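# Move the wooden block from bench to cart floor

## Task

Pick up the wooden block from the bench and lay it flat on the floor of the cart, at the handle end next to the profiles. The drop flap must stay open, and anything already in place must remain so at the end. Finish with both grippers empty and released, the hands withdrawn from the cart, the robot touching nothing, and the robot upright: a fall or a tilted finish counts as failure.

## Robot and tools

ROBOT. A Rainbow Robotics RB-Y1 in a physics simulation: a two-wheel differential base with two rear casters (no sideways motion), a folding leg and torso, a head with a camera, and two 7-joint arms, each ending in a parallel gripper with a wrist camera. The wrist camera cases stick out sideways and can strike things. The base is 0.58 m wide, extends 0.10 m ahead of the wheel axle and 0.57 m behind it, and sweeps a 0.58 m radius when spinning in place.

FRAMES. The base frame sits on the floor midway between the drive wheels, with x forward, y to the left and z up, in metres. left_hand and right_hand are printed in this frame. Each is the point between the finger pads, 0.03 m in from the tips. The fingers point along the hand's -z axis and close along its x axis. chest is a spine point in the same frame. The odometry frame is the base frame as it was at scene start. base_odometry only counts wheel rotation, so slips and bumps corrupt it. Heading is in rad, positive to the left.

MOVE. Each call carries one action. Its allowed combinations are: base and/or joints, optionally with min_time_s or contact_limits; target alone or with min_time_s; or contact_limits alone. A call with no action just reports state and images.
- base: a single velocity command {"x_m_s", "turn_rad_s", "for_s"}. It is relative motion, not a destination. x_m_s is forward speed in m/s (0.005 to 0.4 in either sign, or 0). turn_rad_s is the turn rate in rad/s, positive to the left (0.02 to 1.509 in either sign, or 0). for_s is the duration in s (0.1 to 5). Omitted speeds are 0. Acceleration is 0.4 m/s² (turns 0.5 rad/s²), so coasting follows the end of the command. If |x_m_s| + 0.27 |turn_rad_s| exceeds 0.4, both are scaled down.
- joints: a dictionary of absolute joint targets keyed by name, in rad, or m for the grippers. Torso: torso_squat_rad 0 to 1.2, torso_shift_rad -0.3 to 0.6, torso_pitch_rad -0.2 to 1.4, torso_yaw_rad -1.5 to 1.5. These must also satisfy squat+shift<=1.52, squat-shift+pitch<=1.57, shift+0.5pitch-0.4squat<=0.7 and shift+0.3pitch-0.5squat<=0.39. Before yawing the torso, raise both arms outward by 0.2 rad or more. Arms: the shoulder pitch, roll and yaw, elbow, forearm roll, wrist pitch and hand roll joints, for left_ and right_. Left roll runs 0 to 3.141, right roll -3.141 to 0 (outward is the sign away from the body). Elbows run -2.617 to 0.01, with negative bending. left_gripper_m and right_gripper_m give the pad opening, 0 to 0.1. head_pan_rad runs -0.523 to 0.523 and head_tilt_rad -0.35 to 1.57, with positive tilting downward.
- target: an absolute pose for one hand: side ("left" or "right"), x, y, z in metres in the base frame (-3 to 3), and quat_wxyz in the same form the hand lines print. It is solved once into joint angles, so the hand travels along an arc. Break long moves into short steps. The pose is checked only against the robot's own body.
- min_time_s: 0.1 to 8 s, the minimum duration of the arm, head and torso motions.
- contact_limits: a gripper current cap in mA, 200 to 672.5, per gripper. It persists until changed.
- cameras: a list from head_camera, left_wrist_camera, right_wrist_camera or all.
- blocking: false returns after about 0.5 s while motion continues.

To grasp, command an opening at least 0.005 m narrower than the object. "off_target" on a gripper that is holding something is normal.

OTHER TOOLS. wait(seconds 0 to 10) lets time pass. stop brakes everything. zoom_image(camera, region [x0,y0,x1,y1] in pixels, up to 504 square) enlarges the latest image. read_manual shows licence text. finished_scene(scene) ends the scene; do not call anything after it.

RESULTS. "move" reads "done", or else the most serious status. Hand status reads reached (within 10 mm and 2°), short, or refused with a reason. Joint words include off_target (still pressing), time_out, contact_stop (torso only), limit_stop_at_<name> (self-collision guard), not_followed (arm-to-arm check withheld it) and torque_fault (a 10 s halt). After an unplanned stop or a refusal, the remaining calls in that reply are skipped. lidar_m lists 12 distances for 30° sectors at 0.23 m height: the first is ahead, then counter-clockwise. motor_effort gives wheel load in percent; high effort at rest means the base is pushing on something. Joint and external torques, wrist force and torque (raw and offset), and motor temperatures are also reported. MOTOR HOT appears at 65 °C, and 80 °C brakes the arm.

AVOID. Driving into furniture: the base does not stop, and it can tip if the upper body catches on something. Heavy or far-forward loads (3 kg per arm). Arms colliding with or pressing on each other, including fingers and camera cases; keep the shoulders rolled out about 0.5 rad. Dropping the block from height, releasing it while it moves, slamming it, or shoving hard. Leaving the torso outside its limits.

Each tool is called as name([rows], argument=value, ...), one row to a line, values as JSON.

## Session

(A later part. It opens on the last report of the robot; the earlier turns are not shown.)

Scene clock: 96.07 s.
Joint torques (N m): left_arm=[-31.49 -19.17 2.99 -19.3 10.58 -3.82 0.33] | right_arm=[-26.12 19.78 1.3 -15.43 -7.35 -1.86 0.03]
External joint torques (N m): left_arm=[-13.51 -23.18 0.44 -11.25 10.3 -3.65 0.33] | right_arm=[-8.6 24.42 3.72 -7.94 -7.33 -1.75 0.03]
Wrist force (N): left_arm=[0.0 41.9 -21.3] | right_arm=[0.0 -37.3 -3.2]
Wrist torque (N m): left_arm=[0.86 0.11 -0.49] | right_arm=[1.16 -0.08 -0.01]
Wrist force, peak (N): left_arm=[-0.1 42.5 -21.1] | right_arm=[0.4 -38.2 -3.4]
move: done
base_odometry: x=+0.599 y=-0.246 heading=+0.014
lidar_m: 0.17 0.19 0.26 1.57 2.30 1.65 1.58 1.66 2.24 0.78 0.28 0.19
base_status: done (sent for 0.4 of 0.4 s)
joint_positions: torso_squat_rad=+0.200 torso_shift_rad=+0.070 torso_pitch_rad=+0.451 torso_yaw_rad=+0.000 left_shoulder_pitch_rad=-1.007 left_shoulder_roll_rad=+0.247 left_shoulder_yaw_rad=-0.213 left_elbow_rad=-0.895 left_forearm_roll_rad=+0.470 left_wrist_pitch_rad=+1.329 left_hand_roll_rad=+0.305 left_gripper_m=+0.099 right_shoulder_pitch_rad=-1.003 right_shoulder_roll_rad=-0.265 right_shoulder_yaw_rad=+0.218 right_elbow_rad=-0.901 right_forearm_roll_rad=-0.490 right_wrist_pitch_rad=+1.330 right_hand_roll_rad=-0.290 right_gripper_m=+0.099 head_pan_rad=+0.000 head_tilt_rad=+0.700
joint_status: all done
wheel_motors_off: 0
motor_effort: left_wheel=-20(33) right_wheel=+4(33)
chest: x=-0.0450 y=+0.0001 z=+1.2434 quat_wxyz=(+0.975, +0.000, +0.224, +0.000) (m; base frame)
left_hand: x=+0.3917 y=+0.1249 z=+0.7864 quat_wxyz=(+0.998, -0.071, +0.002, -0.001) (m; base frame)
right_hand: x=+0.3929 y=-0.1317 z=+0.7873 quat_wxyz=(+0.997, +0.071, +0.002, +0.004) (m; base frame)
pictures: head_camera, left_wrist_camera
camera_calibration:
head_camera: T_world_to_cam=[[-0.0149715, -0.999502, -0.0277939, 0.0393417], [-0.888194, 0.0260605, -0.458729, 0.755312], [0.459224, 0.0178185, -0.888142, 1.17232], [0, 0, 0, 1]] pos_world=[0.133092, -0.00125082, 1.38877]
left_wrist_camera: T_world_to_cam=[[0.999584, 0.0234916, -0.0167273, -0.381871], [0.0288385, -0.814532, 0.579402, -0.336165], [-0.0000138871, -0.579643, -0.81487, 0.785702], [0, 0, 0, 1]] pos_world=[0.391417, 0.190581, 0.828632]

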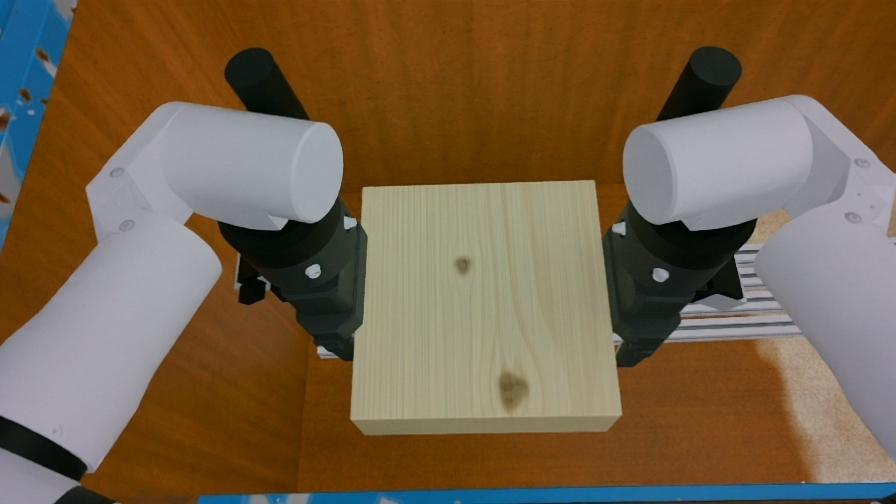

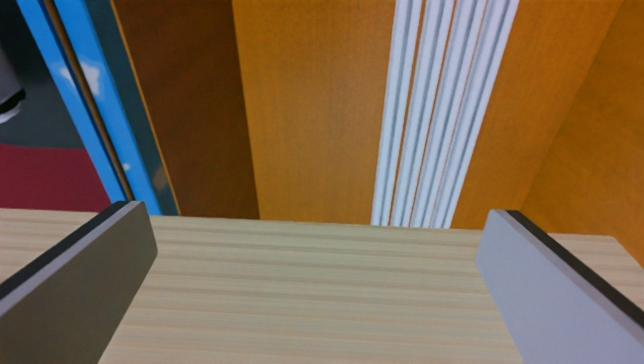

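move(base={"x_m_s": 0.08, "for_s": 0.25})

move(joints={"torso_pitch_rad": 0.6375, "torso_squat_rad": 0.2, "torso_shift_rad": 0.088, "left_forearm_roll_rad": 0.416, "left_wrist_pitch_rad": 1.1527, "left_hand_roll_rad": 0.297, "right_forearm_roll_rad": -0.438, "right_wrist_pitch_rad": 1.1528, "right_hand_roll_rad": -0.281}, min_time_s=1.5, cameras=["head_camera"])

Scene clock: 105.33 s.
Joint torques (N m): left_arm=[-31.39 -19.21 2.84 -19.72 10.47 -3.82 0.4] | right_arm=[-25.53 19.61 0.9 -15.33 -7.3 -1.77 0.06]
External joint torques (N m): left_arm=[-13.41 -23.22 0.29 -11.67 10.19 -3.66 0.4] | right_arm=[-8 24.24 3.32 -7.84 -7.28 -1.65 0.06]
Wrist force (N): left_arm=[0.0 41.3 -20.6] | right_arm=[0.6 -37.1 -3.5]
Wrist torque (N m): left_arm=[0.96 0.06 -0.48] | right_arm=[1.18 -0.02 -0.02]
Wrist force, peak (N): left_arm=[-0.2 42.7 -21.7] | right_arm=[0.6 -37.8 -3.1]
move: done
base_odometry: x=+0.620 y=-0.246 heading=+0.015
lidar_m: 0.16 0.17 0.24 1.56 2.33 1.68 1.61 1.68 2.27 0.70 0.25 0.17
base_status: done (sent for 0.27 of 0.27 s)
joint_positions: torso_squat_rad=+0.200 torso_shift_rad=+0.070 torso_pitch_rad=+0.451 torso_yaw_rad=+0.000 left_shoulder_pitch_rad=-1.007 left_shoulder_roll_rad=+0.247 left_shoulder_yaw_rad=-0.213 left_elbow_rad=-0.895 left_forearm_roll_rad=+0.470 left_wrist_pitch_rad=+1.329 left_hand_roll_rad=+0.305 left_gripper_m=+0.099 right_shoulder_pitch_rad=-1.003 right_shoulder_roll_rad=-0.265 right_shoulder_yaw_rad=+0.218 right_elbow_rad=-0.901 right_forearm_roll_rad=-0.490 right_wrist_pitch_rad=+1.330 right_hand_roll_rad=-0.290 right_gripper_m=+0.099 head_pan_rad=+0.000 head_tilt_rad=+0.700
joint_status: not commanded
wheel_motors_off: 0
motor_effort: left_wheel=+3(34) right_wheel=+1(35)
chest: x=-0.0449 y=+0.0001 z=+1.2434 quat_wxyz=(+0.975, +0.000, +0.224, +0.000) (m; base frame)
left_hand: x=+0.3917 y=+0.1249 z=+0.7864 quat_wxyz=(+0.998, -0.071, +0.002, -0.001) (m; base frame)
right_hand: x=+0.3929 y=-0.1317 z=+0.7873 quat_wxyz=(+0.997, +0.071, +0.002, +0.004) (m; base frame)
pictures: none

Scene clock: 107.13 s.
Joint torques (N m): left_arm=[-14.81 0.78 2.03 -8.15 -0.03 -0.61 -0.35] | right_arm=[-16.26 -0.98 -0.89 -8.16 0.19 -0.19 0.28]
External joint torques (N m): left_arm=[-0.04 -1.92 0.1 -0.5 -0.31 -0.43 -0.34] | right_arm=[-2.02 2.41 0.99 -1.08 0.22 -0.07 0.28]
Wrist force (N): left_arm=[1.4 1.8 -7.6] | right_arm=[-0.8 0.4 -5.5]
Wrist torque (N m): left_arm=[-0.32 0.23 0.19] | right_arm=[-0.07 0.00 -0.20]
Wrist force, peak (N): left_arm=[-0.3 41.1 -21.2] | right_arm=[0.0 -37.3 -3.6]
move: done
base_odometry: x=+0.620 y=-0.246 heading=+0.015
lidar_m: 0.16 0.17 0.23 1.57 2.33 1.69 1.60 1.69 2.25 0.71 0.24 0.17
base_status: not commanded
joint_positions: torso_squat_rad=+0.200 torso_shift_rad=+0.088 torso_pitch_rad=+0.637 torso_yaw_rad=+0.000 left_shoulder_pitch_rad=-1.010 left_shoulder_roll_rad=+0.241 left_shoulder_yaw_rad=-0.213 left_elbow_rad=-0.897 left_forearm_roll_rad=+0.416 left_wrist_pitch_rad=+1.153 left_hand_roll_rad=+0.297 left_gripper_m=+0.099 right_shoulder_pitch_rad=-1.005 right_shoulder_roll_rad=-0.260 right_shoulder_yaw_rad=+0.219 right_elbow_rad=-0.902 right_forearm_roll_rad=-0.438 right_wrist_pitch_rad=+1.153 right_hand_roll_rad=-0.281 right_gripper_m=+0.099 head_pan_rad=+0.000 head_tilt_rad=+0.700
joint_status: all done
wheel_motors_off: 0
motor_effort: left_wheel=+5(8) right_wheel=+3(5)
chest: x=+0.0165 y=+0.0001 z=+1.2126 quat_wxyz=(+0.950, +0.000, +0.313, +0.000) (m; base frame)
left_hand: x=+0.4044 y=+0.1193 z=+0.6803 quat_wxyz=(+0.997, -0.076, +0.001, -0.002) (m; base frame)
right_hand: x=+0.4043 y=-0.1264 z=+0.6800 quat_wxyz=(+0.997, +0.076, +0.002, +0.006) (m; base frame)
pictures: head_camera
camera_calibration:
head_camera: T_world_to_cam=[[-0.0198645, -0.999502, -0.0245354, 0.0355336], [-0.95785, 0.0260594, -0.286085, 0.587485], [0.286582, 0.0178183, -0.95789, 1.20423], [0, 0, 0, 1]] pos_world=[0.218319, -0.00125083, 1.32246]

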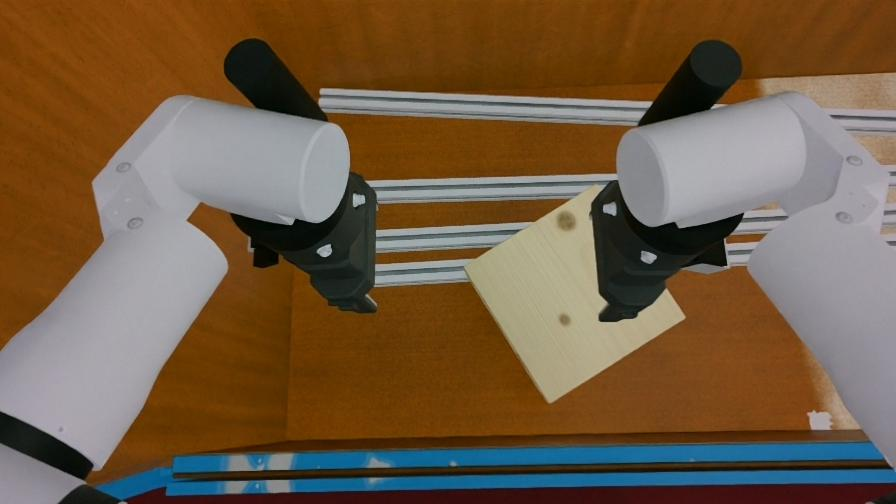

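zoom_image(camera="head_camera", region=[280, 60, 784, 440])

move(cameras=["left_wrist_camera", "right_wrist_camera"])

Scaled by 1.000.

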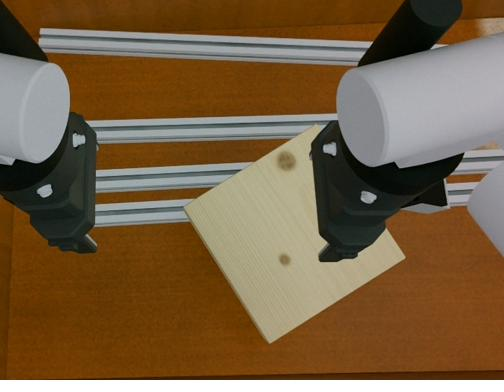

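Scene clock: 114.17 s.
Joint torques (N m): left_arm=[-14.85 0.93 1.83 -7.96 -0.05 -0.79 -0.25] | right_arm=[-16.24 -1.35 -1.22 -8.24 0.13 -0.14 0.2]
External joint torques (N m): left_arm=[-0.08 -1.77 -0.09 -0.32 -0.32 -0.61 -0.25] | right_arm=[-2 2.04 0.65 -1.16 0.16 -0.02 0.2]
Motor temperatures (°C): left_arm=[33 29 31 38 37 33 37] | right_arm=[35 31 31 32 37 36 34]
Wrist force (N): left_arm=[0.6 1.6 -7.3] | right_arm=[-0.8 -0.1 -5.0]
Wrist torque (N m): left_arm=[-0.24 0.14 0.16] | right_arm=[-0.02 0.00 -0.20]
Wrist force, peak (N): left_arm=[0.5 2.5 -8.0] | right_arm=[-0.8 0.2 -5.7]
base_odometry: x=+0.620 y=-0.246 heading=+0.015
lidar_m: 0.16 0.17 0.24 1.56 2.33 1.68 1.61 1.68 2.26 0.71 0.25 0.18
base_status: not commanded
joint_positions: torso_squat_rad=+0.200 torso_shift_rad=+0.088 torso_pitch_rad=+0.637 torso_yaw_rad=+0.000 left_shoulder_pitch_rad=-1.010 left_shoulder_roll_rad=+0.241 left_shoulder_yaw_rad=-0.213 left_elbow_rad=-0.897 left_forearm_roll_rad=+0.416 left_wrist_pitch_rad=+1.153 left_hand_roll_rad=+0.297 left_gripper_m=+0.099 right_shoulder_pitch_rad=-1.005 right_shoulder_roll_rad=-0.260 right_shoulder_yaw_rad=+0.219 right_elbow_rad=-0.902 right_forearm_roll_rad=-0.438 right_wrist_pitch_rad=+1.153 right_hand_roll_rad=-0.281 right_gripper_m=+0.099 head_pan_rad=+0.000 head_tilt_rad=+0.700
joint_status: all done
wheel_motors_off: 0
motor_effort: left_wheel=+5(8) right_wheel=+2(5)
chest: x=+0.0165 y=+0.0001 z=+1.2126 quat_wxyz=(+0.950, +0.000, +0.313, +0.000) (m; base frame)
left_hand: x=+0.4044 y=+0.1193 z=+0.6803 quat_wxyz=(+0.997, -0.076, +0.001, -0.002) (m; base frame)
right_hand: x=+0.4043 y=-0.1264 z=+0.6800 quat_wxyz=(+0.997, +0.076, +0.002, +0.006) (m; base frame)
pictures: left_wrist_camera, right_wrist_camera
camera_calibration:
left_wrist_camera: T_world_to_cam=[[0.99967, 0.0214654, -0.0140967, -0.397789], [0.0256513, -0.808575, 0.587833, -0.284717], [0.00121983, -0.588001, -0.808859, 0.692437], [0, 0, 0, 1]] pos_world=[0.404116, 0.185478, 0.721843]
right_wrist_camera: T_world_to_cam=[[-0.998957, -0.0359619, -0.0281451, 0.417221], [-0.0456567, 0.773909, 0.631649, -0.286207], [-0.000933535, 0.632276, -0.774743, 0.679322], [0, 0, 0, 1]] pos_world=[0.404353, -0.193016, 0.718825]

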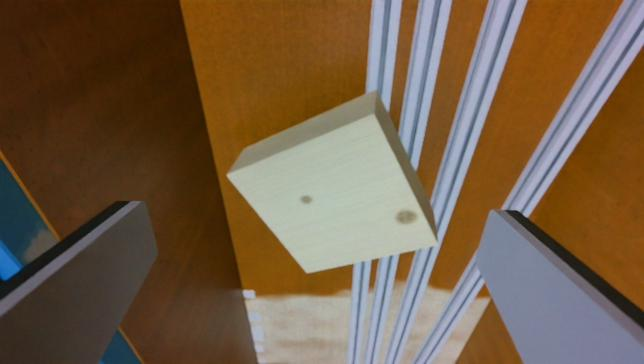

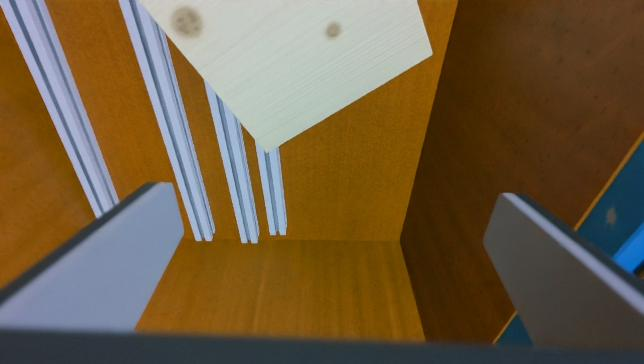

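move(target={"side": "right", "x": 0.40, "y": -0.42, "z": 0.66, "quat_wxyz": [0.9972, 0.0749, 0, 0]})

move(target={"side": "left", "x": 0.40, "y": 0.13, "z": 0.66, "quat_wxyz": [0.9972, -0.0749, 0, 0]})

move(joints={"torso_pitch_rad": 1.15, "torso_squat_rad": 0.3, "torso_shift_rad": 0.15, "left_wrist_pitch_rad": 0.66, "right_wrist_pitch_rad": 0.66, "head_tilt_rad": 0.3}, min_time_s=2, cameras=["all"])

Scene clock: 134.47 s.
Joint torques (N m): left_arm=[-14 1.36 1.72 -7.53 0.1 -0.52 -0.35] | right_arm=[-12.33 -12.96 -2.01 -4.12 0.03 -0.04 -0.28]
External joint torques (N m): left_arm=[0.76 -1.33 -0.2 0.12 -0.17 -0.34 -0.35] | right_arm=[-0.82 1.13 -0.84 0.12 -0.02 0.22 -0.29]
Wrist force (N): left_arm=[0.8 2.0 -7.3] | right_arm=[-1.1 1.0 -4.7]
Wrist torque (N m): left_arm=[-0.33 0.17 0.11] | right_arm=[-0.10 0.01 -0.16]
Wrist force, peak (N): left_arm=[1.9 1.9 -8.4] | right_arm=[-2.3 1.5 -5.8]
move: short
base_odometry: x=+0.620 y=-0.246 heading=+0.015
lidar_m: 0.15 0.17 0.23 1.56 2.34 1.67 1.61 1.68 2.26 0.69 0.24 0.17
base_status: not commanded
joint_positions: torso_squat_rad=+0.200 torso_shift_rad=+0.088 torso_pitch_rad=+0.637 torso_yaw_rad=+0.000 left_shoulder_pitch_rad=-1.010 left_shoulder_roll_rad=+0.241 left_shoulder_yaw_rad=-0.213 left_elbow_rad=-0.898 left_forearm_roll_rad=+0.416 left_wrist_pitch_rad=+1.153 left_hand_roll_rad=+0.297 left_gripper_m=+0.099 right_shoulder_pitch_rad=-1.052 right_shoulder_roll_rad=-0.628 right_shoulder_yaw_rad=-0.077 right_elbow_rad=-0.267 right_forearm_roll_rad=-0.814 right_wrist_pitch_rad=+0.770 right_hand_roll_rad=+0.552 right_gripper_m=+0.099 head_pan_rad=+0.000 head_tilt_rad=+0.700
joint_status: all done
wheel_motors_off: 0
motor_effort: left_wheel=+5(7) right_wheel=+3(4)
chest: x=+0.0164 y=+0.0001 z=+1.2126 quat_wxyz=(+0.950, +0.000, +0.313, +0.000) (m; base frame)
left_hand: x=+0.4045 y=+0.1192 z=+0.6804 quat_wxyz=(+0.997, -0.076, +0.001, -0.002) (m; base frame)
right_hand: x=+0.3992 y=-0.4199 z=+0.6608 quat_wxyz=(+0.998, +0.018, -0.065, -0.005) (m; base frame)
right_hand_status: short (checked arc, as near as the solve gets, planned for 1.0 s): 1 mm and 9.9 deg off. The place is met; only the turn is off.
pictures: none

Scene clock: 135.20 s.
Joint torques (N m): left_arm=[-14 1.75 3.27 -6.73 0.28 -0.39 -0.25] | right_arm=[-11.94 -13.51 -2.22 -4.22 0 -0.05 -0.3]
External joint torques (N m): left_arm=[0.64 -1.25 1.57 0.45 0.02 -0.22 -0.25] | right_arm=[-0.43 0.57 -1.05 0.03 -0.05 0.21 -0.31]
Wrist force (N): left_arm=[1.4 1.7 -7.7] | right_arm=[-1.3 1.0 -5.5]
Wrist torque (N m): left_arm=[-0.29 0.25 0.18] | right_arm=[-0.12 0.00 -0.21]
Wrist force, peak (N): left_arm=[0.8 1.3 -8.3] | right_arm=[-1.3 1.2 -5.6]
move: done
base_odometry: x=+0.620 y=-0.246 heading=+0.014
lidar_m: 0.16 0.16 0.23 1.56 2.33 1.67 1.60 1.68 2.27 0.71 0.25 0.16
base_status: not commanded
joint_positions: torso_squat_rad=+0.200 torso_shift_rad=+0.088 torso_pitch_rad=+0.637 torso_yaw_rad=+0.000 left_shoulder_pitch_rad=-1.028 left_shoulder_roll_rad=+0.237 left_shoulder_yaw_rad=-0.199 left_elbow_rad=-0.775 left_forearm_roll_rad=+0.429 left_wrist_pitch_rad=+1.057 left_hand_roll_rad=+0.246 left_gripper_m=+0.099 right_shoulder_pitch_rad=-1.052 right_shoulder_roll_rad=-0.628 right_shoulder_yaw_rad=-0.077 right_elbow_rad=-0.267 right_forearm_roll_rad=-0.814 right_wrist_pitch_rad=+0.770 right_hand_roll_rad=+0.552 right_gripper_m=+0.099 head_pan_rad=+0.000 head_tilt_rad=+0.700
joint_status: all done
wheel_motors_off: 0
motor_effort: left_wheel=+3(5) right_wheel=+2(4)
chest: x=+0.0164 y=+0.0001 z=+1.2126 quat_wxyz=(+0.950, +0.000, +0.313, +0.000) (m; base frame)
left_hand: x=+0.3997 y=+0.1301 z=+0.6604 quat_wxyz=(+0.997, -0.075, -0.001, +0.000) (m; base frame)
left_hand_status: reached (checked arc, planned for 0.4 s): 0 mm and 0.1 deg off.
right_hand: x=+0.3993 y=-0.4197 z=+0.6607 quat_wxyz=(+0.998, +0.018, -0.065, -0.005) (m; base frame)
pictures: none

Scene clock: 146.90 s.
Joint torques (N m): left_arm=[-5.1 -1.08 0.86 -4.9 0.32 0.13 -0.06] | right_arm=[38 1.86 2.79 25.7 4.5 11.03 -0.33]
External joint torques (N m): left_arm=[-0.44 -0.67 0.66 -0.13 0.03 0.18 -0.06] | right_arm=[39.19 13.85 3.78 26.29 4.27 10.83 -0.32]
External joint torques when the fault began: right_arm=[55.97 20.95 6.66 36.89 5.41 15.17 -0.33]
Wrist force (N): left_arm=[2.0 2.3 -7.8] | right_arm=[50.2 1.4 7.4]
Wrist torque (N m): left_arm=[-0.34 0.28 0.11] | right_arm=[-0.13 -0.56 -0.18]
Wrist force, peak (N): left_arm=[1.4 2.4 -9.3] | right_arm=[75.3 1.2 29.3]
move: torque_fault
TORQUE FAULT: right_elbow_rad reached its load limit. The robot stopped for 10 seconds, dropped its targets and accepts commands again. Before the stop ended, the hold on right_elbow_rad was turned back by 0.2 degrees, the way its load pushed it. The stop added 9.1 s to the call.
base_odometry: x=+0.620 y=-0.246 heading=+0.015
lidar_m: 0.15 0.16 0.23 1.55 2.34 1.68 1.60 1.67 2.26 0.69 0.24 0.17
base_status: not commanded
joint_positions: torso_squat_rad=+0.286 torso_shift_rad=+0.142 torso_pitch_rad=+1.082 torso_yaw_rad=+0.001 left_shoulder_pitch_rad=-1.028 left_shoulder_roll_rad=+0.236 left_shoulder_yaw_rad=-0.199 left_elbow_rad=-0.774 left_forearm_roll_rad=+0.429 left_wrist_pitch_rad=+0.676 left_hand_roll_rad=+0.246 left_gripper_m=+0.099 right_shoulder_pitch_rad=-1.071 right_shoulder_roll_rad=-0.634 right_shoulder_yaw_rad=-0.079 right_elbow_rad=-0.286 right_forearm_roll_rad=-0.816 right_wrist_pitch_rad=+0.660 right_hand_roll_rad=+0.552 right_gripper_m=+0.099 head_pan_rad=+0.000 head_tilt_rad=+0.315
joint_status: torso_pitch_rad torque_fault (moved +0.445 of +0.513); left_wrist_pitch_rad torque_fault (moved -0.382 of -0.397); the others done
wheel_motors_off: 0
on_its_own: torso_pitch_rad is held at +1.083, not at your +1.150, since a torque_fault; left_wrist_pitch_rad is held at +0.676, not at your +0.660, since a torque_fault; right_elbow_rad is held at -0.279, not at your -0.267, since a torque_fault
motor_effort: left_wheel=+1(15) right_wheel=-30(51)
chest: x=+0.1401 y=+0.0003 z=+1.0905 quat_wxyz=(+0.857, +0.000, +0.515, +0.001) (m; base frame)
left_hand: x=+0.3318 y=+0.1126 z=+0.4091 quat_wxyz=(+0.992, -0.113, +0.035, +0.040) (m; base frame)
right_hand: x=+0.2930 y=-0.4303 z=+0.4231 quat_wxyz=(+0.996, -0.010, +0.092, -0.001) (m; base frame)
pictures: head_camera, left_wrist_camera, right_wrist_camera
camera_calibration:
head_camera: T_world_to_cam=[[-0.0202029, -0.999516, -0.0236708, 0.0337136], [-0.973335, 0.0250736, -0.228016, 0.635688], [0.228499, 0.018433, -0.97337, 1.00437], [0, 0, 0, 1]] pos_world=[0.38992, -0.000755316, 1.12337]
left_wrist_camera: T_world_to_cam=[[0.990948, 0.0960022, -0.0938425, -0.301822], [0.133919, -0.75591, 0.640832, -0.19245], [-0.00941524, -0.647598, -0.761924, 0.460289], [0, 0, 0, 1]] pos_world=[0.329196, 0.181583, 0.44571]
right_wrist_camera: T_world_to_cam=[[-0.987214, -0.0264312, 0.157194, 0.210149], [0.0544239, 0.871006, 0.488249, 0.179433], [-0.149822, 0.490561, -0.858431, 0.690392], [0, 0, 0, 1]] pos_world=[0.301133, -0.489413, 0.472012]

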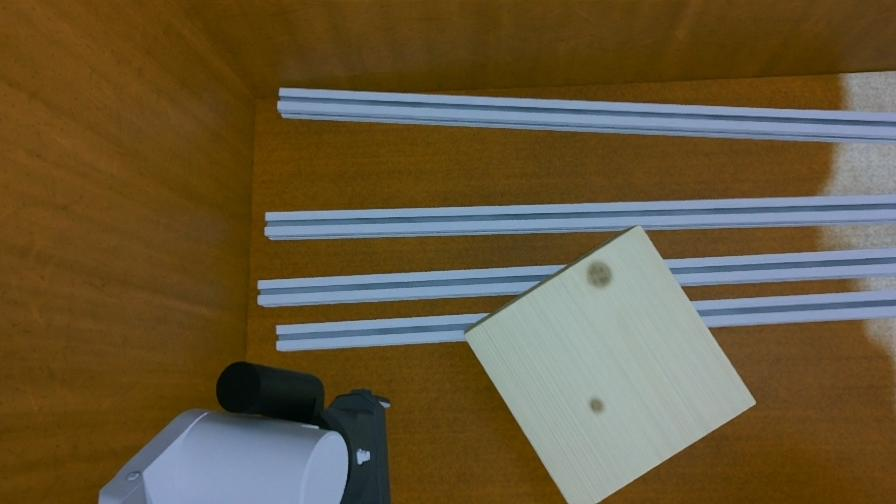

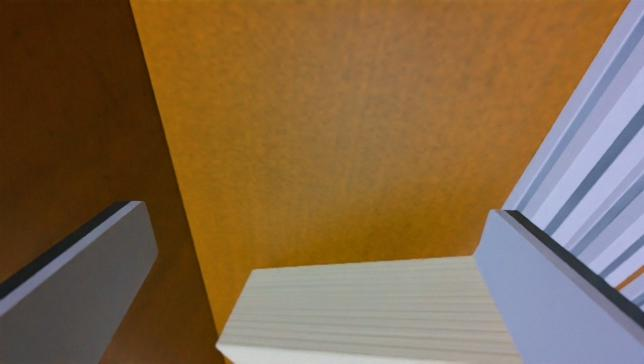

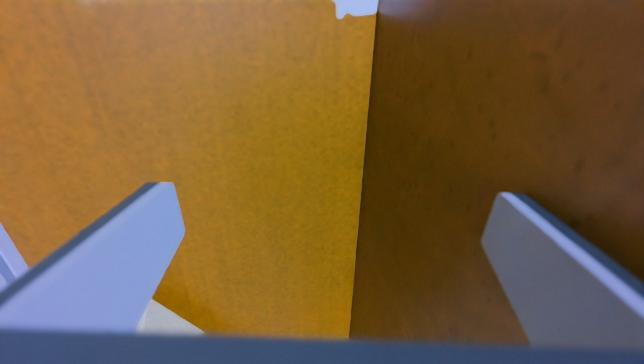

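move(joints={"torso_pitch_rad": 0.65, "torso_squat_rad": 0.2, "torso_shift_rad": 0.09}, min_time_s=2)

move(target={"side": "right", "x": 0.42, "y": -0.36, "z": 0.62, "quat_wxyz": [1, 0, 0, 0]}, cameras=["head_camera"])

Scene clock: 151.93 s.
Joint torques (N m): left_arm=[-13.89 2.16 2.55 -7.27 0.18 -0.92 -0.07] | right_arm=[-10.21 -12.45 -0.21 -4.01 0.34 -0.35 -0.26]
External joint torques (N m): left_arm=[1.18 -0.82 0.79 0.52 -0.01 -0.05 -0.05] | right_arm=[1.49 1.8 1.04 0.46 0.28 0.12 -0.27]
Wrist force (N): left_arm=[-0.7 2.4 -6.7] | right_arm=[-0.6 2.0 -5.1]
Wrist torque (N m): left_arm=[-0.36 0.12 0.12] | right_arm=[-0.22 0.10 -0.20]
Wrist force, peak (N): left_arm=[1.6 2.7 -8.2] | right_arm=[50.8 1.0 8.1]
move: done
base_odometry: x=+0.620 y=-0.246 heading=+0.014
lidar_m: 0.16 0.16 0.23 1.56 2.34 1.68 1.61 1.69 2.26 0.70 0.25 0.17
base_status: not commanded
joint_positions: torso_squat_rad=+0.200 torso_shift_rad=+0.090 torso_pitch_rad=+0.650 torso_yaw_rad=+0.001 left_shoulder_pitch_rad=-1.028 left_shoulder_roll_rad=+0.236 left_shoulder_yaw_rad=-0.199 left_elbow_rad=-0.774 left_forearm_roll_rad=+0.429 left_wrist_pitch_rad=+0.676 left_hand_roll_rad=+0.246 left_gripper_m=+0.099 right_shoulder_pitch_rad=-1.062 right_shoulder_roll_rad=-0.631 right_shoulder_yaw_rad=-0.079 right_elbow_rad=-0.279 right_forearm_roll_rad=-0.815 right_wrist_pitch_rad=+0.663 right_hand_roll_rad=+0.552 right_gripper_m=+0.099 head_pan_rad=+0.000 head_tilt_rad=+0.315
joint_status: all done
wheel_motors_off: 0
on_its_own: left_wrist_pitch_rad is held at +0.676, not at your +0.660, since a torque_fault; right_elbow_rad is held at -0.279, not at your -0.267, since a torque_fault
motor_effort: left_wheel=-2(3) right_wheel=+7(29)
chest: x=+0.0209 y=+0.0001 z=+1.2101 quat_wxyz=(+0.948, +0.000, +0.319, +0.000) (m; base frame)
left_hand: x=+0.4807 y=+0.1123 z=+0.6719 quat_wxyz=(+0.977, -0.119, -0.178, +0.015) (m; base frame)
right_hand: x=+0.4297 y=-0.4312 z=+0.6630 quat_wxyz=(+0.993, -0.009, -0.115, -0.005) (m; base frame)
pictures: none

Scene clock: 152.80 s.
Joint torques (N m): left_arm=[-13.66 1.86 2.39 -7.46 0.09 -0.85 -0.04] | right_arm=[-13.18 -12.04 -0.98 -3.45 -0.13 -0.43 0.24]
External joint torques (N m): left_arm=[1.4 -1.12 0.63 0.33 -0.1 0.02 -0.01] | right_arm=[-0.91 -1.55 -0.06 0.45 -0.33 0.09 0.23]
Wrist force (N): left_arm=[-0.6 1.8 -6.7] | right_arm=[-1.3 2.6 -5.0]
Wrist torque (N m): left_arm=[-0.26 0.09 0.17] | right_arm=[-0.29 0.00 -0.06]
Wrist force, peak (N): left_arm=[-1.2 2.4 -7.8] | right_arm=[-1.7 3.9 -5.5]
move: short
base_odometry: x=+0.620 y=-0.246 heading=+0.014
lidar_m: 0.16 0.16 0.24 1.57 2.32 1.68 1.61 1.67 2.28 0.70 0.24 0.16
base_status: not commanded
joint_positions: torso_squat_rad=+0.200 torso_shift_rad=+0.090 torso_pitch_rad=+0.650 torso_yaw_rad=+0.001 left_shoulder_pitch_rad=-1.028 left_shoulder_roll_rad=+0.236 left_shoulder_yaw_rad=-0.199 left_elbow_rad=-0.774 left_forearm_roll_rad=+0.429 left_wrist_pitch_rad=+0.676 left_hand_roll_rad=+0.246 left_gripper_m=+0.099 right_shoulder_pitch_rad=-1.073 right_shoulder_roll_rad=-0.468 right_shoulder_yaw_rad=+0.089 right_elbow_rad=-0.267 right_forearm_roll_rad=-0.574 right_wrist_pitch_rad=+0.512 right_hand_roll_rad=+0.188 right_gripper_m=+0.099 head_pan_rad=+0.000 head_tilt_rad=+0.315
joint_status: all done
wheel_motors_off: 0
on_its_own: left_wrist_pitch_rad is held at +0.676, not at your +0.660, since a torque_fault
motor_effort: left_wheel=-3(4) right_wheel=+7(7)
chest: x=+0.0209 y=+0.0001 z=+1.2101 quat_wxyz=(+0.948, +0.000, +0.319, +0.000) (m; base frame)
left_hand: x=+0.4806 y=+0.1122 z=+0.6719 quat_wxyz=(+0.977, -0.119, -0.178, +0.015) (m; base frame)
right_hand: x=+0.4188 y=-0.3594 z=+0.6213 quat_wxyz=(+0.993, -0.045, -0.112, +0.000) (m; base frame)
right_hand_status: short (checked arc, as near as the solve gets, planned for 0.5 s): 2 mm and 13.8 deg off. The place is met; only the turn is off.
pictures: head_camera
camera_calibration:
head_camera: T_world_to_cam=[[-0.00906348, -0.999496, -0.0304376, 0.0418924], [-0.788256, 0.0258705, -0.614803, 1.01103], [0.615281, 0.0184203, -0.788093, 0.915737], [0, 0, 0, 1]] pos_world=[0.233898, -0.00115291, 1.34455]

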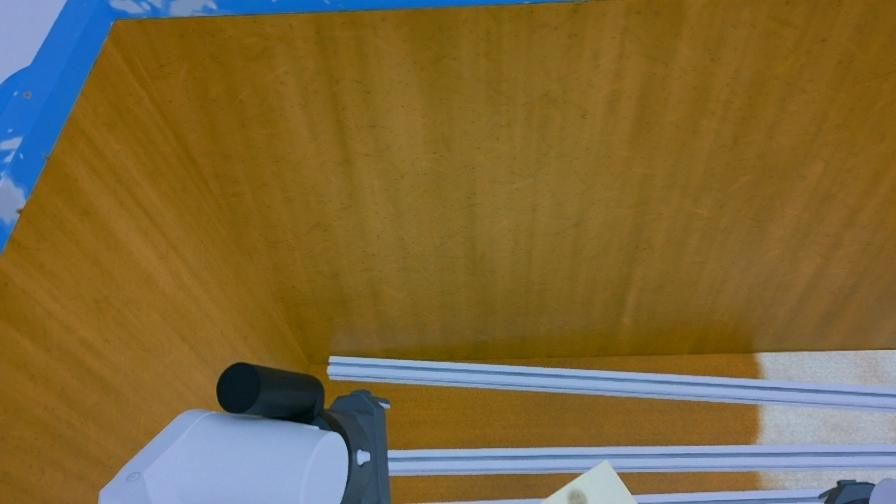

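move(joints={"torso_pitch_rad": 0.9, "torso_squat_rad": 0.2, "torso_shift_rad": 0.15, "head_tilt_rad": 0.45, "left_wrist_pitch_rad": 0.8, "right_wrist_pitch_rad": 0.5}, min_time_s=2)

move(target={"side": "right", "x": 0.43, "y": -0.37, "z": 0.48, "quat_wxyz": [1, 0, 0, 0]})

move(target={"side": "left", "x": 0.43, "y": 0.08, "z": 0.48, "quat_wxyz": [0.9972, -0.0749, 0, 0]}, cameras=["all"])

Scene clock: 157.73 s.
Joint torques (N m): left_arm=[-8.4 0.15 1.65 -5.73 0.13 -0.1 0.02] | right_arm=[-7 -10.34 -0.88 -1.51 -0.08 -0.24 0.21]
External joint torques (N m): left_arm=[0.63 -0.87 0.79 0.22 -0.16 0.07 0.02] | right_arm=[-1.04 -1.29 -0.12 0.17 -0.28 -0.17 0.21]
Wrist force (N): left_arm=[1.1 1.7 -7.4] | right_arm=[0.2 2.4 -4.7]
Wrist torque (N m): left_arm=[-0.27 0.19 0.09] | right_arm=[-0.23 0.11 -0.08]
Wrist force, peak (N): left_arm=[1.6 2.5 -8.2] | right_arm=[-1.0 2.1 -6.1]
move: done
base_odometry: x=+0.620 y=-0.246 heading=+0.014
lidar_m: 0.16 0.17 0.23 1.56 2.35 1.67 1.60 1.68 2.27 0.69 0.24 0.17
base_status: not commanded
joint_positions: torso_squat_rad=+0.200 torso_shift_rad=+0.150 torso_pitch_rad=+0.900 torso_yaw_rad=+0.001 left_shoulder_pitch_rad=-1.028 left_shoulder_roll_rad=+0.236 left_shoulder_yaw_rad=-0.199 left_elbow_rad=-0.774 left_forearm_roll_rad=+0.429 left_wrist_pitch_rad=+0.800 left_hand_roll_rad=+0.246 left_gripper_m=+0.099 right_shoulder_pitch_rad=-1.073 right_shoulder_roll_rad=-0.468 right_shoulder_yaw_rad=+0.089 right_elbow_rad=-0.267 right_forearm_roll_rad=-0.574 right_wrist_pitch_rad=+0.500 right_hand_roll_rad=+0.188 right_gripper_m=+0.099 head_pan_rad=+0.000 head_tilt_rad=+0.450
joint_status: all done
wheel_motors_off: 0
motor_effort: left_wheel=-3(3) right_wheel=+6(9)
chest: x=+0.1169 y=+0.0001 z=+1.1512 quat_wxyz=(+0.900, +0.000, +0.435, +0.000) (m; base frame)
left_hand: x=+0.4012 y=+0.1174 z=+0.5132 quat_wxyz=(+0.994, -0.103, +0.005, +0.023) (m; base frame)
right_hand: x=+0.3593 y=-0.3599 z=+0.4822 quat_wxyz=(+0.999, -0.045, +0.007, +0.006) (m; base frame)
pictures: none

Scene clock: 158.50 s.
Joint torques (N m): left_arm=[-8.48 0.06 1.63 -5.64 0.27 -0.16 -0.03] | right_arm=[-6.94 -8.61 -2.1 -2.13 0.09 -0.34 -0.16]
External joint torques (N m): left_arm=[0.56 -0.96 0.77 0.31 -0.02 0 -0.03] | right_arm=[-0.08 0.67 -1.29 0.31 -0.07 0.2 -0.17]
Wrist force (N): left_arm=[1.3 2.7 -7.7] | right_arm=[-0.5 3.2 -5.0]
Wrist torque (N m): left_arm=[-0.35 0.29 0.13] | right_arm=[-0.30 0.12 -0.05]
Wrist force, peak (N): left_arm=[0.8 2.5 -8.4] | right_arm=[-0.6 3.8 -5.5]
move: short
base_odometry: x=+0.620 y=-0.246 heading=+0.014
lidar_m: 0.15 0.17 0.23 1.56 2.32 1.68 1.61 1.68 2.27 0.70 0.24 0.17
base_status: not commanded
joint_positions: torso_squat_rad=+0.200 torso_shift_rad=+0.150 torso_pitch_rad=+0.900 torso_yaw_rad=+0.001 left_shoulder_pitch_rad=-1.028 left_shoulder_roll_rad=+0.236 left_shoulder_yaw_rad=-0.199 left_elbow_rad=-0.774 left_forearm_roll_rad=+0.429 left_wrist_pitch_rad=+0.800 left_hand_roll_rad=+0.246 left_gripper_m=+0.099 right_shoulder_pitch_rad=-1.093 right_shoulder_roll_rad=-0.463 right_shoulder_yaw_rad=+0.024 right_elbow_rad=-0.267 right_forearm_roll_rad=-0.515 right_wrist_pitch_rad=+0.275 right_hand_roll_rad=+0.172 right_gripper_m=+0.099 head_pan_rad=+0.000 head_tilt_rad=+0.450
joint_status: all done
wheel_motors_off: 0
motor_effort: left_wheel=-3(4) right_wheel=+8(8)
chest: x=+0.1169 y=+0.0001 z=+1.1512 quat_wxyz=(+0.900, +0.000, +0.435, +0.000) (m; base frame)
left_hand: x=+0.4012 y=+0.1174 z=+0.5132 quat_wxyz=(+0.994, -0.103, +0.005, +0.023) (m; base frame)
right_hand: x=+0.4254 y=-0.3673 z=+0.4929 quat_wxyz=(+0.991, -0.066, -0.116, +0.000) (m; base frame)
right_hand_status: short (checked arc, as near as the solve gets, planned for 0.4 s): 14 mm and 15.3 deg off.
pictures: none

Scene clock: 159.73 s.
Joint torques (N m): left_arm=[-9.1 -1.58 1.92 -3.42 -0.02 -0.5 0.16] | right_arm=[-7 -8.6 -2.03 -2.28 0.01 -0.27 -0.17]
External joint torques (N m): left_arm=[1.45 -0.44 1.86 0.78 -0.08 0.11 0.18] | right_arm=[-0.14 0.68 -1.22 0.16 -0.15 0.26 -0.18]
Wrist force (N): left_arm=[-0.4 2.3 -7.3] | right_arm=[-1.1 2.8 -4.9]
Wrist torque (N m): left_arm=[-0.33 0.15 0.05] | right_arm=[-0.25 0.07 -0.04]
Wrist force, peak (N): left_arm=[-0.1 2.9 -8.0] | right_arm=[-1.6 2.9 -5.6]
move: short
base_odometry: x=+0.620 y=-0.246 heading=+0.014
lidar_m: 0.16 0.17 0.24 1.55 2.33 1.68 1.61 1.68 2.27 0.69 0.25 0.18
base_status: not commanded
joint_positions: torso_squat_rad=+0.200 torso_shift_rad=+0.150 torso_pitch_rad=+0.900 torso_yaw_rad=+0.001 left_shoulder_pitch_rad=-1.231 left_shoulder_roll_rad=+0.098 left_shoulder_yaw_rad=-0.168 left_elbow_rad=-0.267 left_forearm_roll_rad=+0.243 left_wrist_pitch_rad=+0.290 left_hand_roll_rad=+0.307 left_gripper_m=+0.099 right_shoulder_pitch_rad=-1.093 right_shoulder_roll_rad=-0.463 right_shoulder_yaw_rad=+0.024 right_elbow_rad=-0.267 right_forearm_roll_rad=-0.515 right_wrist_pitch_rad=+0.275 right_hand_roll_rad=+0.172 right_gripper_m=+0.099 head_pan_rad=+0.000 head_tilt_rad=+0.450
joint_status: all done
wheel_motors_off: 0
motor_effort: left_wheel=-4(5) right_wheel=+5(10)
chest: x=+0.1169 y=+0.0001 z=+1.1512 quat_wxyz=(+0.900, +0.000, +0.435, +0.000) (m; base frame)
left_hand: x=+0.4262 y=+0.0819 z=+0.4912 quat_wxyz=(+0.990, -0.089, -0.108, +0.008) (m; base frame)
left_hand_status: short (checked arc, as near as the solve gets, planned for 0.8 s): 12 mm and 12.6 deg off.
right_hand: x=+0.4254 y=-0.3674 z=+0.4929 quat_wxyz=(+0.991, -0.066, -0.116, +0.000) (m; base frame)
pictures: head_camera, left_wrist_camera, right_wrist_camera
camera_calibration:
head_camera: T_world_to_cam=[[-0.0198493, -0.999497, -0.024718, 0.0359822], [-0.961345, 0.025871, -0.27413, 0.672721], [0.274632, 0.0183212, -0.961375, 1.07596], [0, 0, 0, 1]] pos_world=[0.351939, -0.00115265, 1.2197]
left_wrist_camera: T_world_to_cam=[[0.977964, 0.0599696, 0.199976, -0.520583], [-0.0752834, -0.792117, 0.605709, -0.171503], [0.194729, -0.607417, -0.770147, 0.417612], [0, 0, 0, 1]] pos_world=[0.414879, 0.149033, 0.529607]
right_wrist_camera: T_world_to_cam=[[-0.966872, -0.0476222, -0.250779, 0.516158], [-0.140549, 0.919427, 0.367287, 0.243642], [0.213082, 0.390366, -0.895662, 0.566415], [0, 0, 0, 1]] pos_world=[0.41261, -0.42054, 0.547271]

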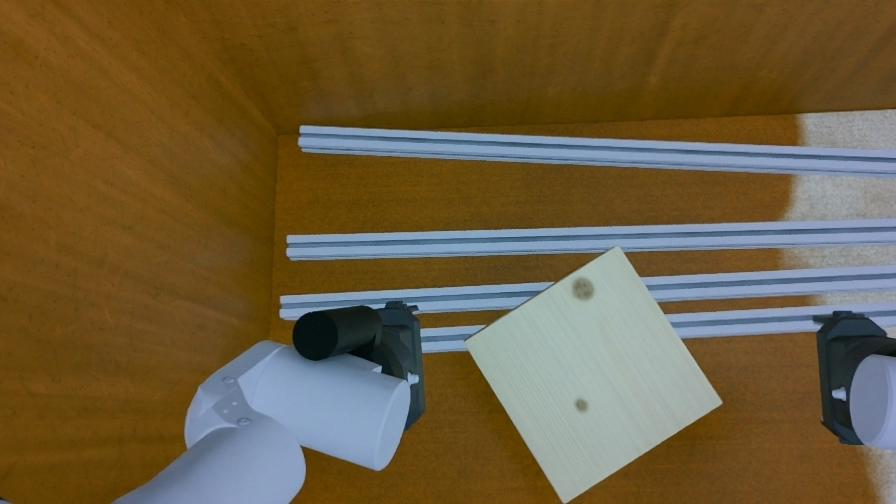

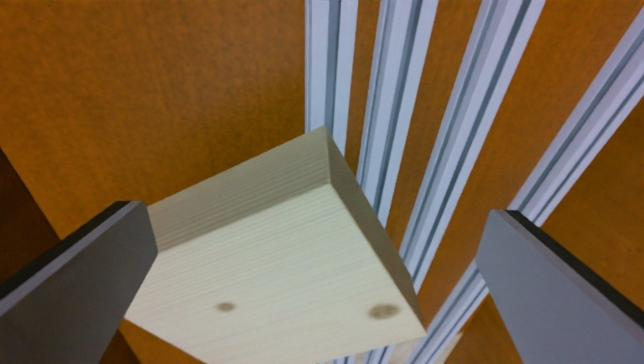

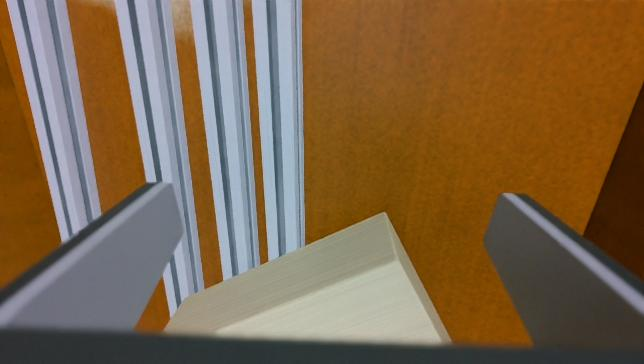

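move(joints={"torso_pitch_rad": 1.1, "torso_squat_rad": 0.3, "torso_shift_rad": 0.2}, min_time_s=2)

move(target={"side": "right", "x": 0.42, "y": -0.37, "z": 0.34, "quat_wxyz": [0.999, 0.04, 0, 0]})

move(target={"side": "left", "x": 0.42, "y": 0.08, "z": 0.34, "quat_wxyz": [0.9972, -0.0749, 0, 0]}, cameras=["all"])

Scene clock: 164.60 s.
Joint torques (N m): left_arm=[-5.52 -3.2 1.44 -2.23 0.09 -0.13 0.05] | right_arm=[-1.6 -6.98 -2.31 -0.31 -0.11 -0.08 -0.09]
External joint torques (N m): left_arm=[-0.03 -0.05 1.65 0.16 0.01 0.09 0.05] | right_arm=[-0.07 0.75 -1.62 0.22 -0.25 0.08 -0.09]
Wrist force (N): left_arm=[0.3 1.6 -7.3] | right_arm=[-0.2 2.9 -5.6]
Wrist torque (N m): left_arm=[-0.24 0.13 0.04] | right_arm=[-0.27 0.11 -0.04]
Wrist force, peak (N): left_arm=[-0.8 2.6 -8.3] | right_arm=[0.2 3.4 -5.5]
move: done
base_odometry: x=+0.620 y=-0.246 heading=+0.014
lidar_m: 0.16 0.16 0.24 1.56 2.32 1.68 1.60 1.68 2.28 0.70 0.24 0.17
base_status: not commanded
joint_positions: torso_squat_rad=+0.300 torso_shift_rad=+0.200 torso_pitch_rad=+1.100 torso_yaw_rad=+0.001 left_shoulder_pitch_rad=-1.230 left_shoulder_roll_rad=+0.098 left_shoulder_yaw_rad=-0.168 left_elbow_rad=-0.267 left_forearm_roll_rad=+0.243 left_wrist_pitch_rad=+0.290 left_hand_roll_rad=+0.307 left_gripper_m=+0.099 right_shoulder_pitch_rad=-1.093 right_shoulder_roll_rad=-0.463 right_shoulder_yaw_rad=+0.024 right_elbow_rad=-0.267 right_forearm_roll_rad=-0.515 right_wrist_pitch_rad=+0.275 right_hand_roll_rad=+0.172 right_gripper_m=+0.099 head_pan_rad=+0.000 head_tilt_rad=+0.450
joint_status: all done
wheel_motors_off: 0
motor_effort: left_wheel=-4(4) right_wheel=+8(9)
chest: x=+0.1806 y=+0.0001 z=+1.0763 quat_wxyz=(+0.853, +0.000, +0.523, +0.000) (m; base frame)
left_hand: x=+0.3525 y=+0.0820 z=+0.3680 quat_wxyz=(+0.996, -0.088, -0.009, +0.017) (m; base frame)
right_hand: x=+0.3521 y=-0.3674 z=+0.3697 quat_wxyz=(+0.998, -0.066, -0.016, +0.007) (m; base frame)
pictures: none

Scene clock: 165.37 s.
Joint torques (N m): left_arm=[-5.43 -3.15 1.63 -2 0.07 -0.26 0.15] | right_arm=[-2.77 -8.84 -2.28 -0.8 0.29 -0.25 -0.32]
External joint torques (N m): left_arm=[0.06 0 1.84 0.39 -0.02 -0.03 0.16] | right_arm=[0.42 -0.47 -1.54 0.57 0.18 0.15 -0.33]
Wrist force (N): left_arm=[0.9 1.9 -8.1] | right_arm=[-0.9 2.7 -5.3]
Wrist torque (N m): left_arm=[-0.27 0.19 0.03] | right_arm=[-0.27 0.07 -0.20]
Wrist force, peak (N): left_arm=[0.8 1.9 -8.4] | right_arm=[-1.7 2.8 -5.6]
move: short
base_odometry: x=+0.620 y=-0.246 heading=+0.014
lidar_m: 0.16 0.17 0.23 1.57 2.34 1.68 1.61 1.68 2.27 0.70 0.24 0.17
base_status: not commanded
joint_positions: torso_squat_rad=+0.300 torso_shift_rad=+0.200 torso_pitch_rad=+1.100 torso_yaw_rad=+0.001 left_shoulder_pitch_rad=-1.230 left_shoulder_roll_rad=+0.098 left_shoulder_yaw_rad=-0.168 left_elbow_rad=-0.267 left_forearm_roll_rad=+0.243 left_wrist_pitch_rad=+0.290 left_hand_roll_rad=+0.307 left_gripper_m=+0.099 right_shoulder_pitch_rad=-1.150 right_shoulder_roll_rad=-0.482 right_shoulder_yaw_rad=-0.045 right_elbow_rad=-0.267 right_forearm_roll_rad=-0.707 right_wrist_pitch_rad=+0.242 right_hand_roll_rad=+0.396 right_gripper_m=+0.099 head_pan_rad=+0.000 head_tilt_rad=+0.450
joint_status: all done
wheel_motors_off: 0
motor_effort: left_wheel=-5(5) right_wheel=+7(12)
chest: x=+0.1806 y=+0.0001 z=+1.0763 quat_wxyz=(+0.853, +0.000, +0.523, +0.000) (m; base frame)
left_hand: x=+0.3525 y=+0.0820 z=+0.3679 quat_wxyz=(+0.996, -0.088, -0.009, +0.017) (m; base frame)
right_hand: x=+0.4116 y=-0.3622 z=+0.3790 quat_wxyz=(+0.996, -0.046, -0.075, -0.003) (m; base frame)
right_hand_status: short (checked arc, as near as the solve gets, planned for 0.4 s): 41 mm and 13.1 deg off.
pictures: none

Scene clock: 166.07 s.
Joint torques (N m): left_arm=[-6.05 -2.96 1.32 -2.43 -0.01 -0.47 -0.02] | right_arm=[-2.72 -8.66 -2.07 -1.1 0.17 -0.24 -0.28]
External joint torques (N m): left_arm=[1.34 -0.7 1.47 0.62 -0.07 -0.06 -0.01] | right_arm=[0.47 -0.29 -1.33 0.27 0.06 0.17 -0.29]
Wrist force (N): left_arm=[0.5 2.1 -7.6] | right_arm=[-0.6 2.4 -5.3]
Wrist torque (N m): left_arm=[-0.38 0.20 0.13] | right_arm=[-0.23 0.08 -0.19]
Wrist force, peak (N): left_arm=[-1.8 1.6 -8.1] | right_arm=[-0.5 3.4 -5.4]
move: short
base_odometry: x=+0.620 y=-0.246 heading=+0.014
lidar_m: 0.15 0.17 0.21 1.56 2.34 1.67 1.61 1.68 2.26 0.70 0.24 0.16
base_status: not commanded
joint_positions: torso_squat_rad=+0.300 torso_shift_rad=+0.200 torso_pitch_rad=+1.100 torso_yaw_rad=+0.001 left_shoulder_pitch_rad=-1.297 left_shoulder_roll_rad=+0.121 left_shoulder_yaw_rad=-0.118 left_elbow_rad=-0.267 left_forearm_roll_rad=+0.184 left_wrist_pitch_rad=+0.266 left_hand_roll_rad=+0.300 left_gripper_m=+0.099 right_shoulder_pitch_rad=-1.150 right_shoulder_roll_rad=-0.482 right_shoulder_yaw_rad=-0.045 right_elbow_rad=-0.267 right_forearm_roll_rad=-0.707 right_wrist_pitch_rad=+0.242 right_hand_roll_rad=+0.396 right_gripper_m=+0.099 head_pan_rad=+0.000 head_tilt_rad=+0.450
joint_status: all done
wheel_motors_off: 0
motor_effort: left_wheel=-5(8) right_wheel=+8(9)
chest: x=+0.1806 y=+0.0001 z=+1.0763 quat_wxyz=(+0.853, +0.000, +0.523, +0.000) (m; base frame)
left_hand: x=+0.4123 y=+0.0865 z=+0.3770 quat_wxyz=(+0.995, -0.084, -0.060, +0.004) (m; base frame)
left_hand_status: short (checked arc, as near as the solve gets, planned for 0.3 s): 38 mm and 6.9 deg off.
right_hand: x=+0.4116 y=-0.3622 z=+0.3790 quat_wxyz=(+0.996, -0.046, -0.075, -0.003) (m; base frame)
pictures: head_camera, left_wrist_camera, right_wrist_camera
camera_calibration:
head_camera: T_world_to_cam=[[-0.0243637, -0.999497, -0.0202793, 0.0314333], [-0.996651, 0.0258682, -0.0775731, 0.508309], [0.0780587, 0.0183214, -0.99678, 1.06002], [0, 0, 0, 1]] pos_world=[0.424629, -0.00115266, 1.09668]
left_wrist_camera: T_world_to_cam=[[0.993552, 0.0437886, 0.104576, -0.453408], [-0.028218, -0.797864, 0.602177, -0.117286], [0.109806, -0.601245, -0.791484, 0.377675], [0, 0, 0, 1]] pos_world=[0.405704, 0.153351, 0.416966]
right_wrist_camera: T_world_to_cam=[[-0.984533, -0.0325562, -0.172148, 0.45748], [-0.10229, 0.904537, 0.413944, 0.239934], [0.142237, 0.425151, -0.893877, 0.506412], [0, 0, 0, 1]] pos_world=[0.402916, -0.417437, 0.432105]

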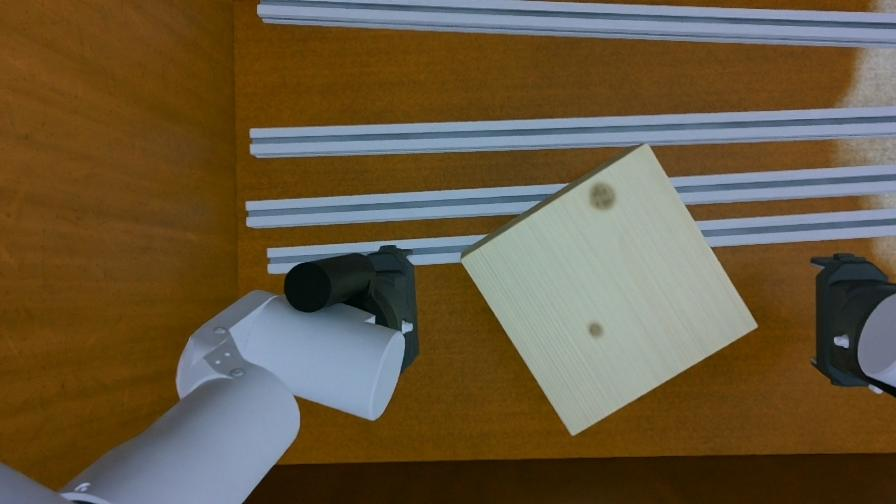

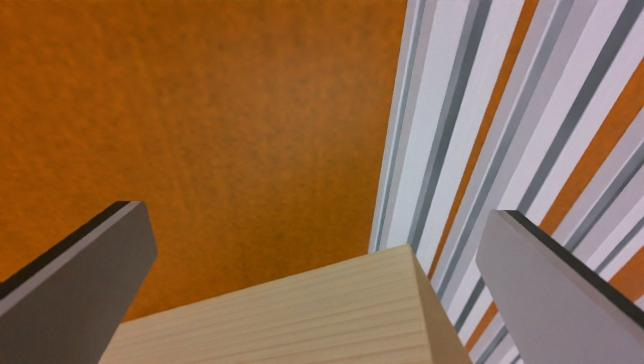

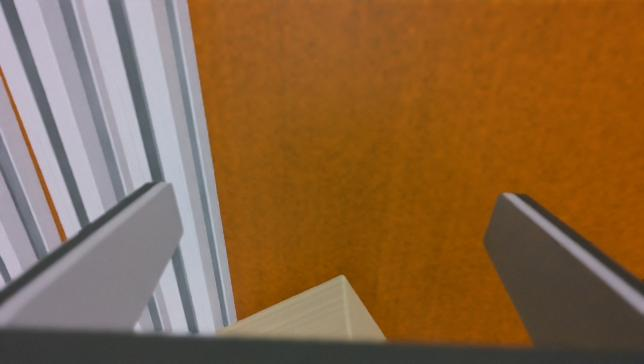

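move(joints={"torso_squat_rad": 0.5, "torso_shift_rad": 0.22}, min_time_s=1.5)

move(target={"side": "right", "x": 0.405, "y": -0.345, "z": 0.318, "quat_wxyz": [0.9972, 0.0749, 0, 0]})

move(target={"side": "left", "x": 0.41, "y": 0.012, "z": 0.318, "quat_wxyz": [0.9972, -0.0749, 0, 0]}, cameras=["head_camera"])

Scene clock: 170.80 s.
Joint torques (N m): left_arm=[-4.94 -1.07 1.1 -0.83 0.06 0.59 -0.07] | right_arm=[-2.85 -8.93 -2.08 -1.13 0.24 -0.35 -0.33]
External joint torques (N m): left_arm=[2.53 1.17 1.24 2.26 0 1.01 -0.06] | right_arm=[0.42 -0.55 -1.33 0.27 0.13 0.05 -0.34]
Wrist force (N): left_arm=[-9.7 -2.4 67.7] | right_arm=[-0.4 2.4 -5.1]
Wrist torque (N m): left_arm=[0.12 -3.43 -0.03] | right_arm=[-0.26 0.08 -0.19]
Wrist force, peak (N): left_arm=[-9.2 -2.2 71.9] | right_arm=[-0.9 3.0 -5.7]
move: done
base_odometry: x=+0.620 y=-0.246 heading=+0.014
lidar_m: 0.15 0.17 0.23 1.56 2.33 1.68 1.61 1.67 2.27 0.73 0.25 0.16
base_status: not commanded
joint_positions: torso_squat_rad=+0.500 torso_shift_rad=+0.219 torso_pitch_rad=+1.098 torso_yaw_rad=+0.001 left_shoulder_pitch_rad=-1.298 left_shoulder_roll_rad=+0.120 left_shoulder_yaw_rad=-0.118 left_elbow_rad=-0.268 left_forearm_roll_rad=+0.184 left_wrist_pitch_rad=+0.265 left_hand_roll_rad=+0.300 left_gripper_m=+0.099 right_shoulder_pitch_rad=-1.150 right_shoulder_roll_rad=-0.482 right_shoulder_yaw_rad=-0.045 right_elbow_rad=-0.267 right_forearm_roll_rad=-0.707 right_wrist_pitch_rad=+0.242 right_hand_roll_rad=+0.396 right_gripper_m=+0.099 head_pan_rad=+0.000 head_tilt_rad=+0.450
joint_status: all done
wheel_motors_off: 0
motor_effort: left_wheel=+4(5) right_wheel=+8(9)
chest: x=+0.1809 y=+0.0001 z=+1.0211 quat_wxyz=(+0.853, +0.000, +0.522, +0.000) (m; base frame)
left_hand: x=+0.4145 y=+0.0863 z=+0.3225 quat_wxyz=(+0.995, -0.085, -0.061, +0.004) (m; base frame)
right_hand: x=+0.4135 y=-0.3620 z=+0.3242 quat_wxyz=(+0.996, -0.046, -0.076, -0.003) (m; base frame)
pictures: none

Scene clock: 171.50 s.
Joint torques (N m): left_arm=[-4.72 -1.04 1.36 -0.63 0.11 0.71 -0.11] | right_arm=[-3.2 -7.54 -2.26 -1.28 0.22 -0.34 -0.36]
External joint torques (N m): left_arm=[2.75 1.2 1.5 2.45 0.05 1.13 -0.1] | right_arm=[-0.01 0.54 -1.56 0.21 0.14 -0.05 -0.37]
Wrist force (N): left_arm=[-9.5 -2.0 64.7] | right_arm=[-0.7 2.3 -5.2]
Wrist torque (N m): left_arm=[0.10 -3.30 -0.04] | right_arm=[-0.20 0.04 -0.20]
Wrist force, peak (N): left_arm=[-9.4 -2.1 67.6] | right_arm=[-1.0 3.0 -5.8]
move: short
base_odometry: x=+0.620 y=-0.246 heading=+0.014
lidar_m: 0.15 0.17 0.24 1.56 2.32 1.67 1.60 1.67 2.27 0.70 0.25 0.17
base_status: not commanded
joint_positions: torso_squat_rad=+0.500 torso_shift_rad=+0.219 torso_pitch_rad=+1.098 torso_yaw_rad=+0.001 left_shoulder_pitch_rad=-1.298 left_shoulder_roll_rad=+0.120 left_shoulder_yaw_rad=-0.118 left_elbow_rad=-0.268 left_forearm_roll_rad=+0.184 left_wrist_pitch_rad=+0.265 left_hand_roll_rad=+0.300 left_gripper_m=+0.099 right_shoulder_pitch_rad=-1.150 right_shoulder_roll_rad=-0.471 right_shoulder_yaw_rad=-0.103 right_elbow_rad=-0.267 right_forearm_roll_rad=-0.825 right_wrist_pitch_rad=+0.311 right_hand_roll_rad=+0.561 right_gripper_m=+0.099 head_pan_rad=+0.000 head_tilt_rad=+0.450
joint_status: all done
wheel_motors_off: 0
motor_effort: left_wheel=+5(5) right_wheel=+7(9)
chest: x=+0.1809 y=+0.0000 z=+1.0211 quat_wxyz=(+0.853, +0.000, +0.522, +0.000) (m; base frame)
left_hand: x=+0.4145 y=+0.0863 z=+0.3225 quat_wxyz=(+0.995, -0.085, -0.061, +0.004) (m; base frame)
right_hand: x=+0.4042 y=-0.3442 z=+0.3215 quat_wxyz=(+0.998, -0.011, -0.057, -0.004) (m; base frame)
right_hand_status: short (checked arc, as near as the solve gets, planned for 0.4 s): 4 mm and 11.8 deg off. The place is met; only the turn is off.
pictures: none

Scene clock: 172.23 s.
Joint torques (N m): left_arm=[-7.88 -5.85 -0.92 -3.63 0.16 -0.93 -0.21] | right_arm=[-3.18 -7.51 -2.57 -1.15 0.21 -0.32 -0.3]
External joint torques (N m): left_arm=[0.02 -0.7 -0.49 -0.22 0.09 -0.43 -0.2] | right_arm=[-0.06 0.55 -1.88 0.32 0.14 -0.03 -0.31]
Wrist force (N): left_arm=[-0.2 2.2 -7.7] | right_arm=[-0.4 2.2 -5.3]
Wrist torque (N m): left_arm=[-0.36 0.09 0.02] | right_arm=[-0.22 0.09 -0.17]
Wrist force, peak (N): left_arm=[-9.4 -2.4 64.7] | right_arm=[-0.2 2.2 -5.8]
move: short
base_odometry: x=+0.620 y=-0.246 heading=+0.014
lidar_m: 0.16 0.17 0.24 1.56 2.32 1.68 1.60 1.68 2.27 0.73 0.25 0.16
base_status: not commanded
joint_positions: torso_squat_rad=+0.500 torso_shift_rad=+0.220 torso_pitch_rad=+1.100 torso_yaw_rad=+0.001 left_shoulder_pitch_rad=-1.325 left_shoulder_roll_rad=+0.014 left_shoulder_yaw_rad=-0.123 left_elbow_rad=-0.267 left_forearm_roll_rad=-0.027 left_wrist_pitch_rad=+0.277 left_hand_roll_rad=+0.521 left_gripper_m=+0.099 right_shoulder_pitch_rad=-1.150 right_shoulder_roll_rad=-0.471 right_shoulder_yaw_rad=-0.103 right_elbow_rad=-0.267 right_forearm_roll_rad=-0.825 right_wrist_pitch_rad=+0.310 right_hand_roll_rad=+0.561 right_gripper_m=+0.099 head_pan_rad=+0.000 head_tilt_rad=+0.450
joint_status: all done
wheel_motors_off: 0
motor_effort: left_wheel=-3(9) right_wheel=+6(7)
chest: x=+0.1817 y=+0.0001 z=+1.0204 quat_wxyz=(+0.853, +0.000, +0.523, +0.000) (m; base frame)
left_hand: x=+0.4054 y=+0.0171 z=+0.3356 quat_wxyz=(+0.992, -0.111, -0.059, +0.005) (m; base frame)
left_hand_status: short (checked arc, as near as the solve gets, planned for 0.4 s): 19 mm and 7.9 deg off.
right_hand: x=+0.4035 y=-0.3445 z=+0.3205 quat_wxyz=(+0.998, -0.011, -0.056, -0.004) (m; base frame)
pictures: head_camera
camera_calibration:
head_camera: T_world_to_cam=[[-0.0243531, -0.999496, -0.0203834, 0.0303321], [-0.996636, 0.0258694, -0.0777695, 0.505277], [0.0782576, 0.0184209, -0.996763, 1.00421], [0, 0, 0, 1]] pos_world=[0.425728, -0.00125291, 1.04088]

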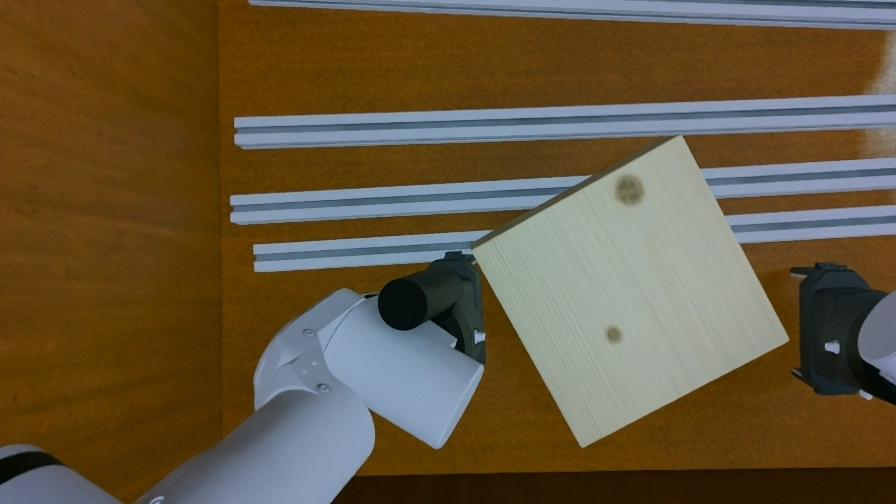

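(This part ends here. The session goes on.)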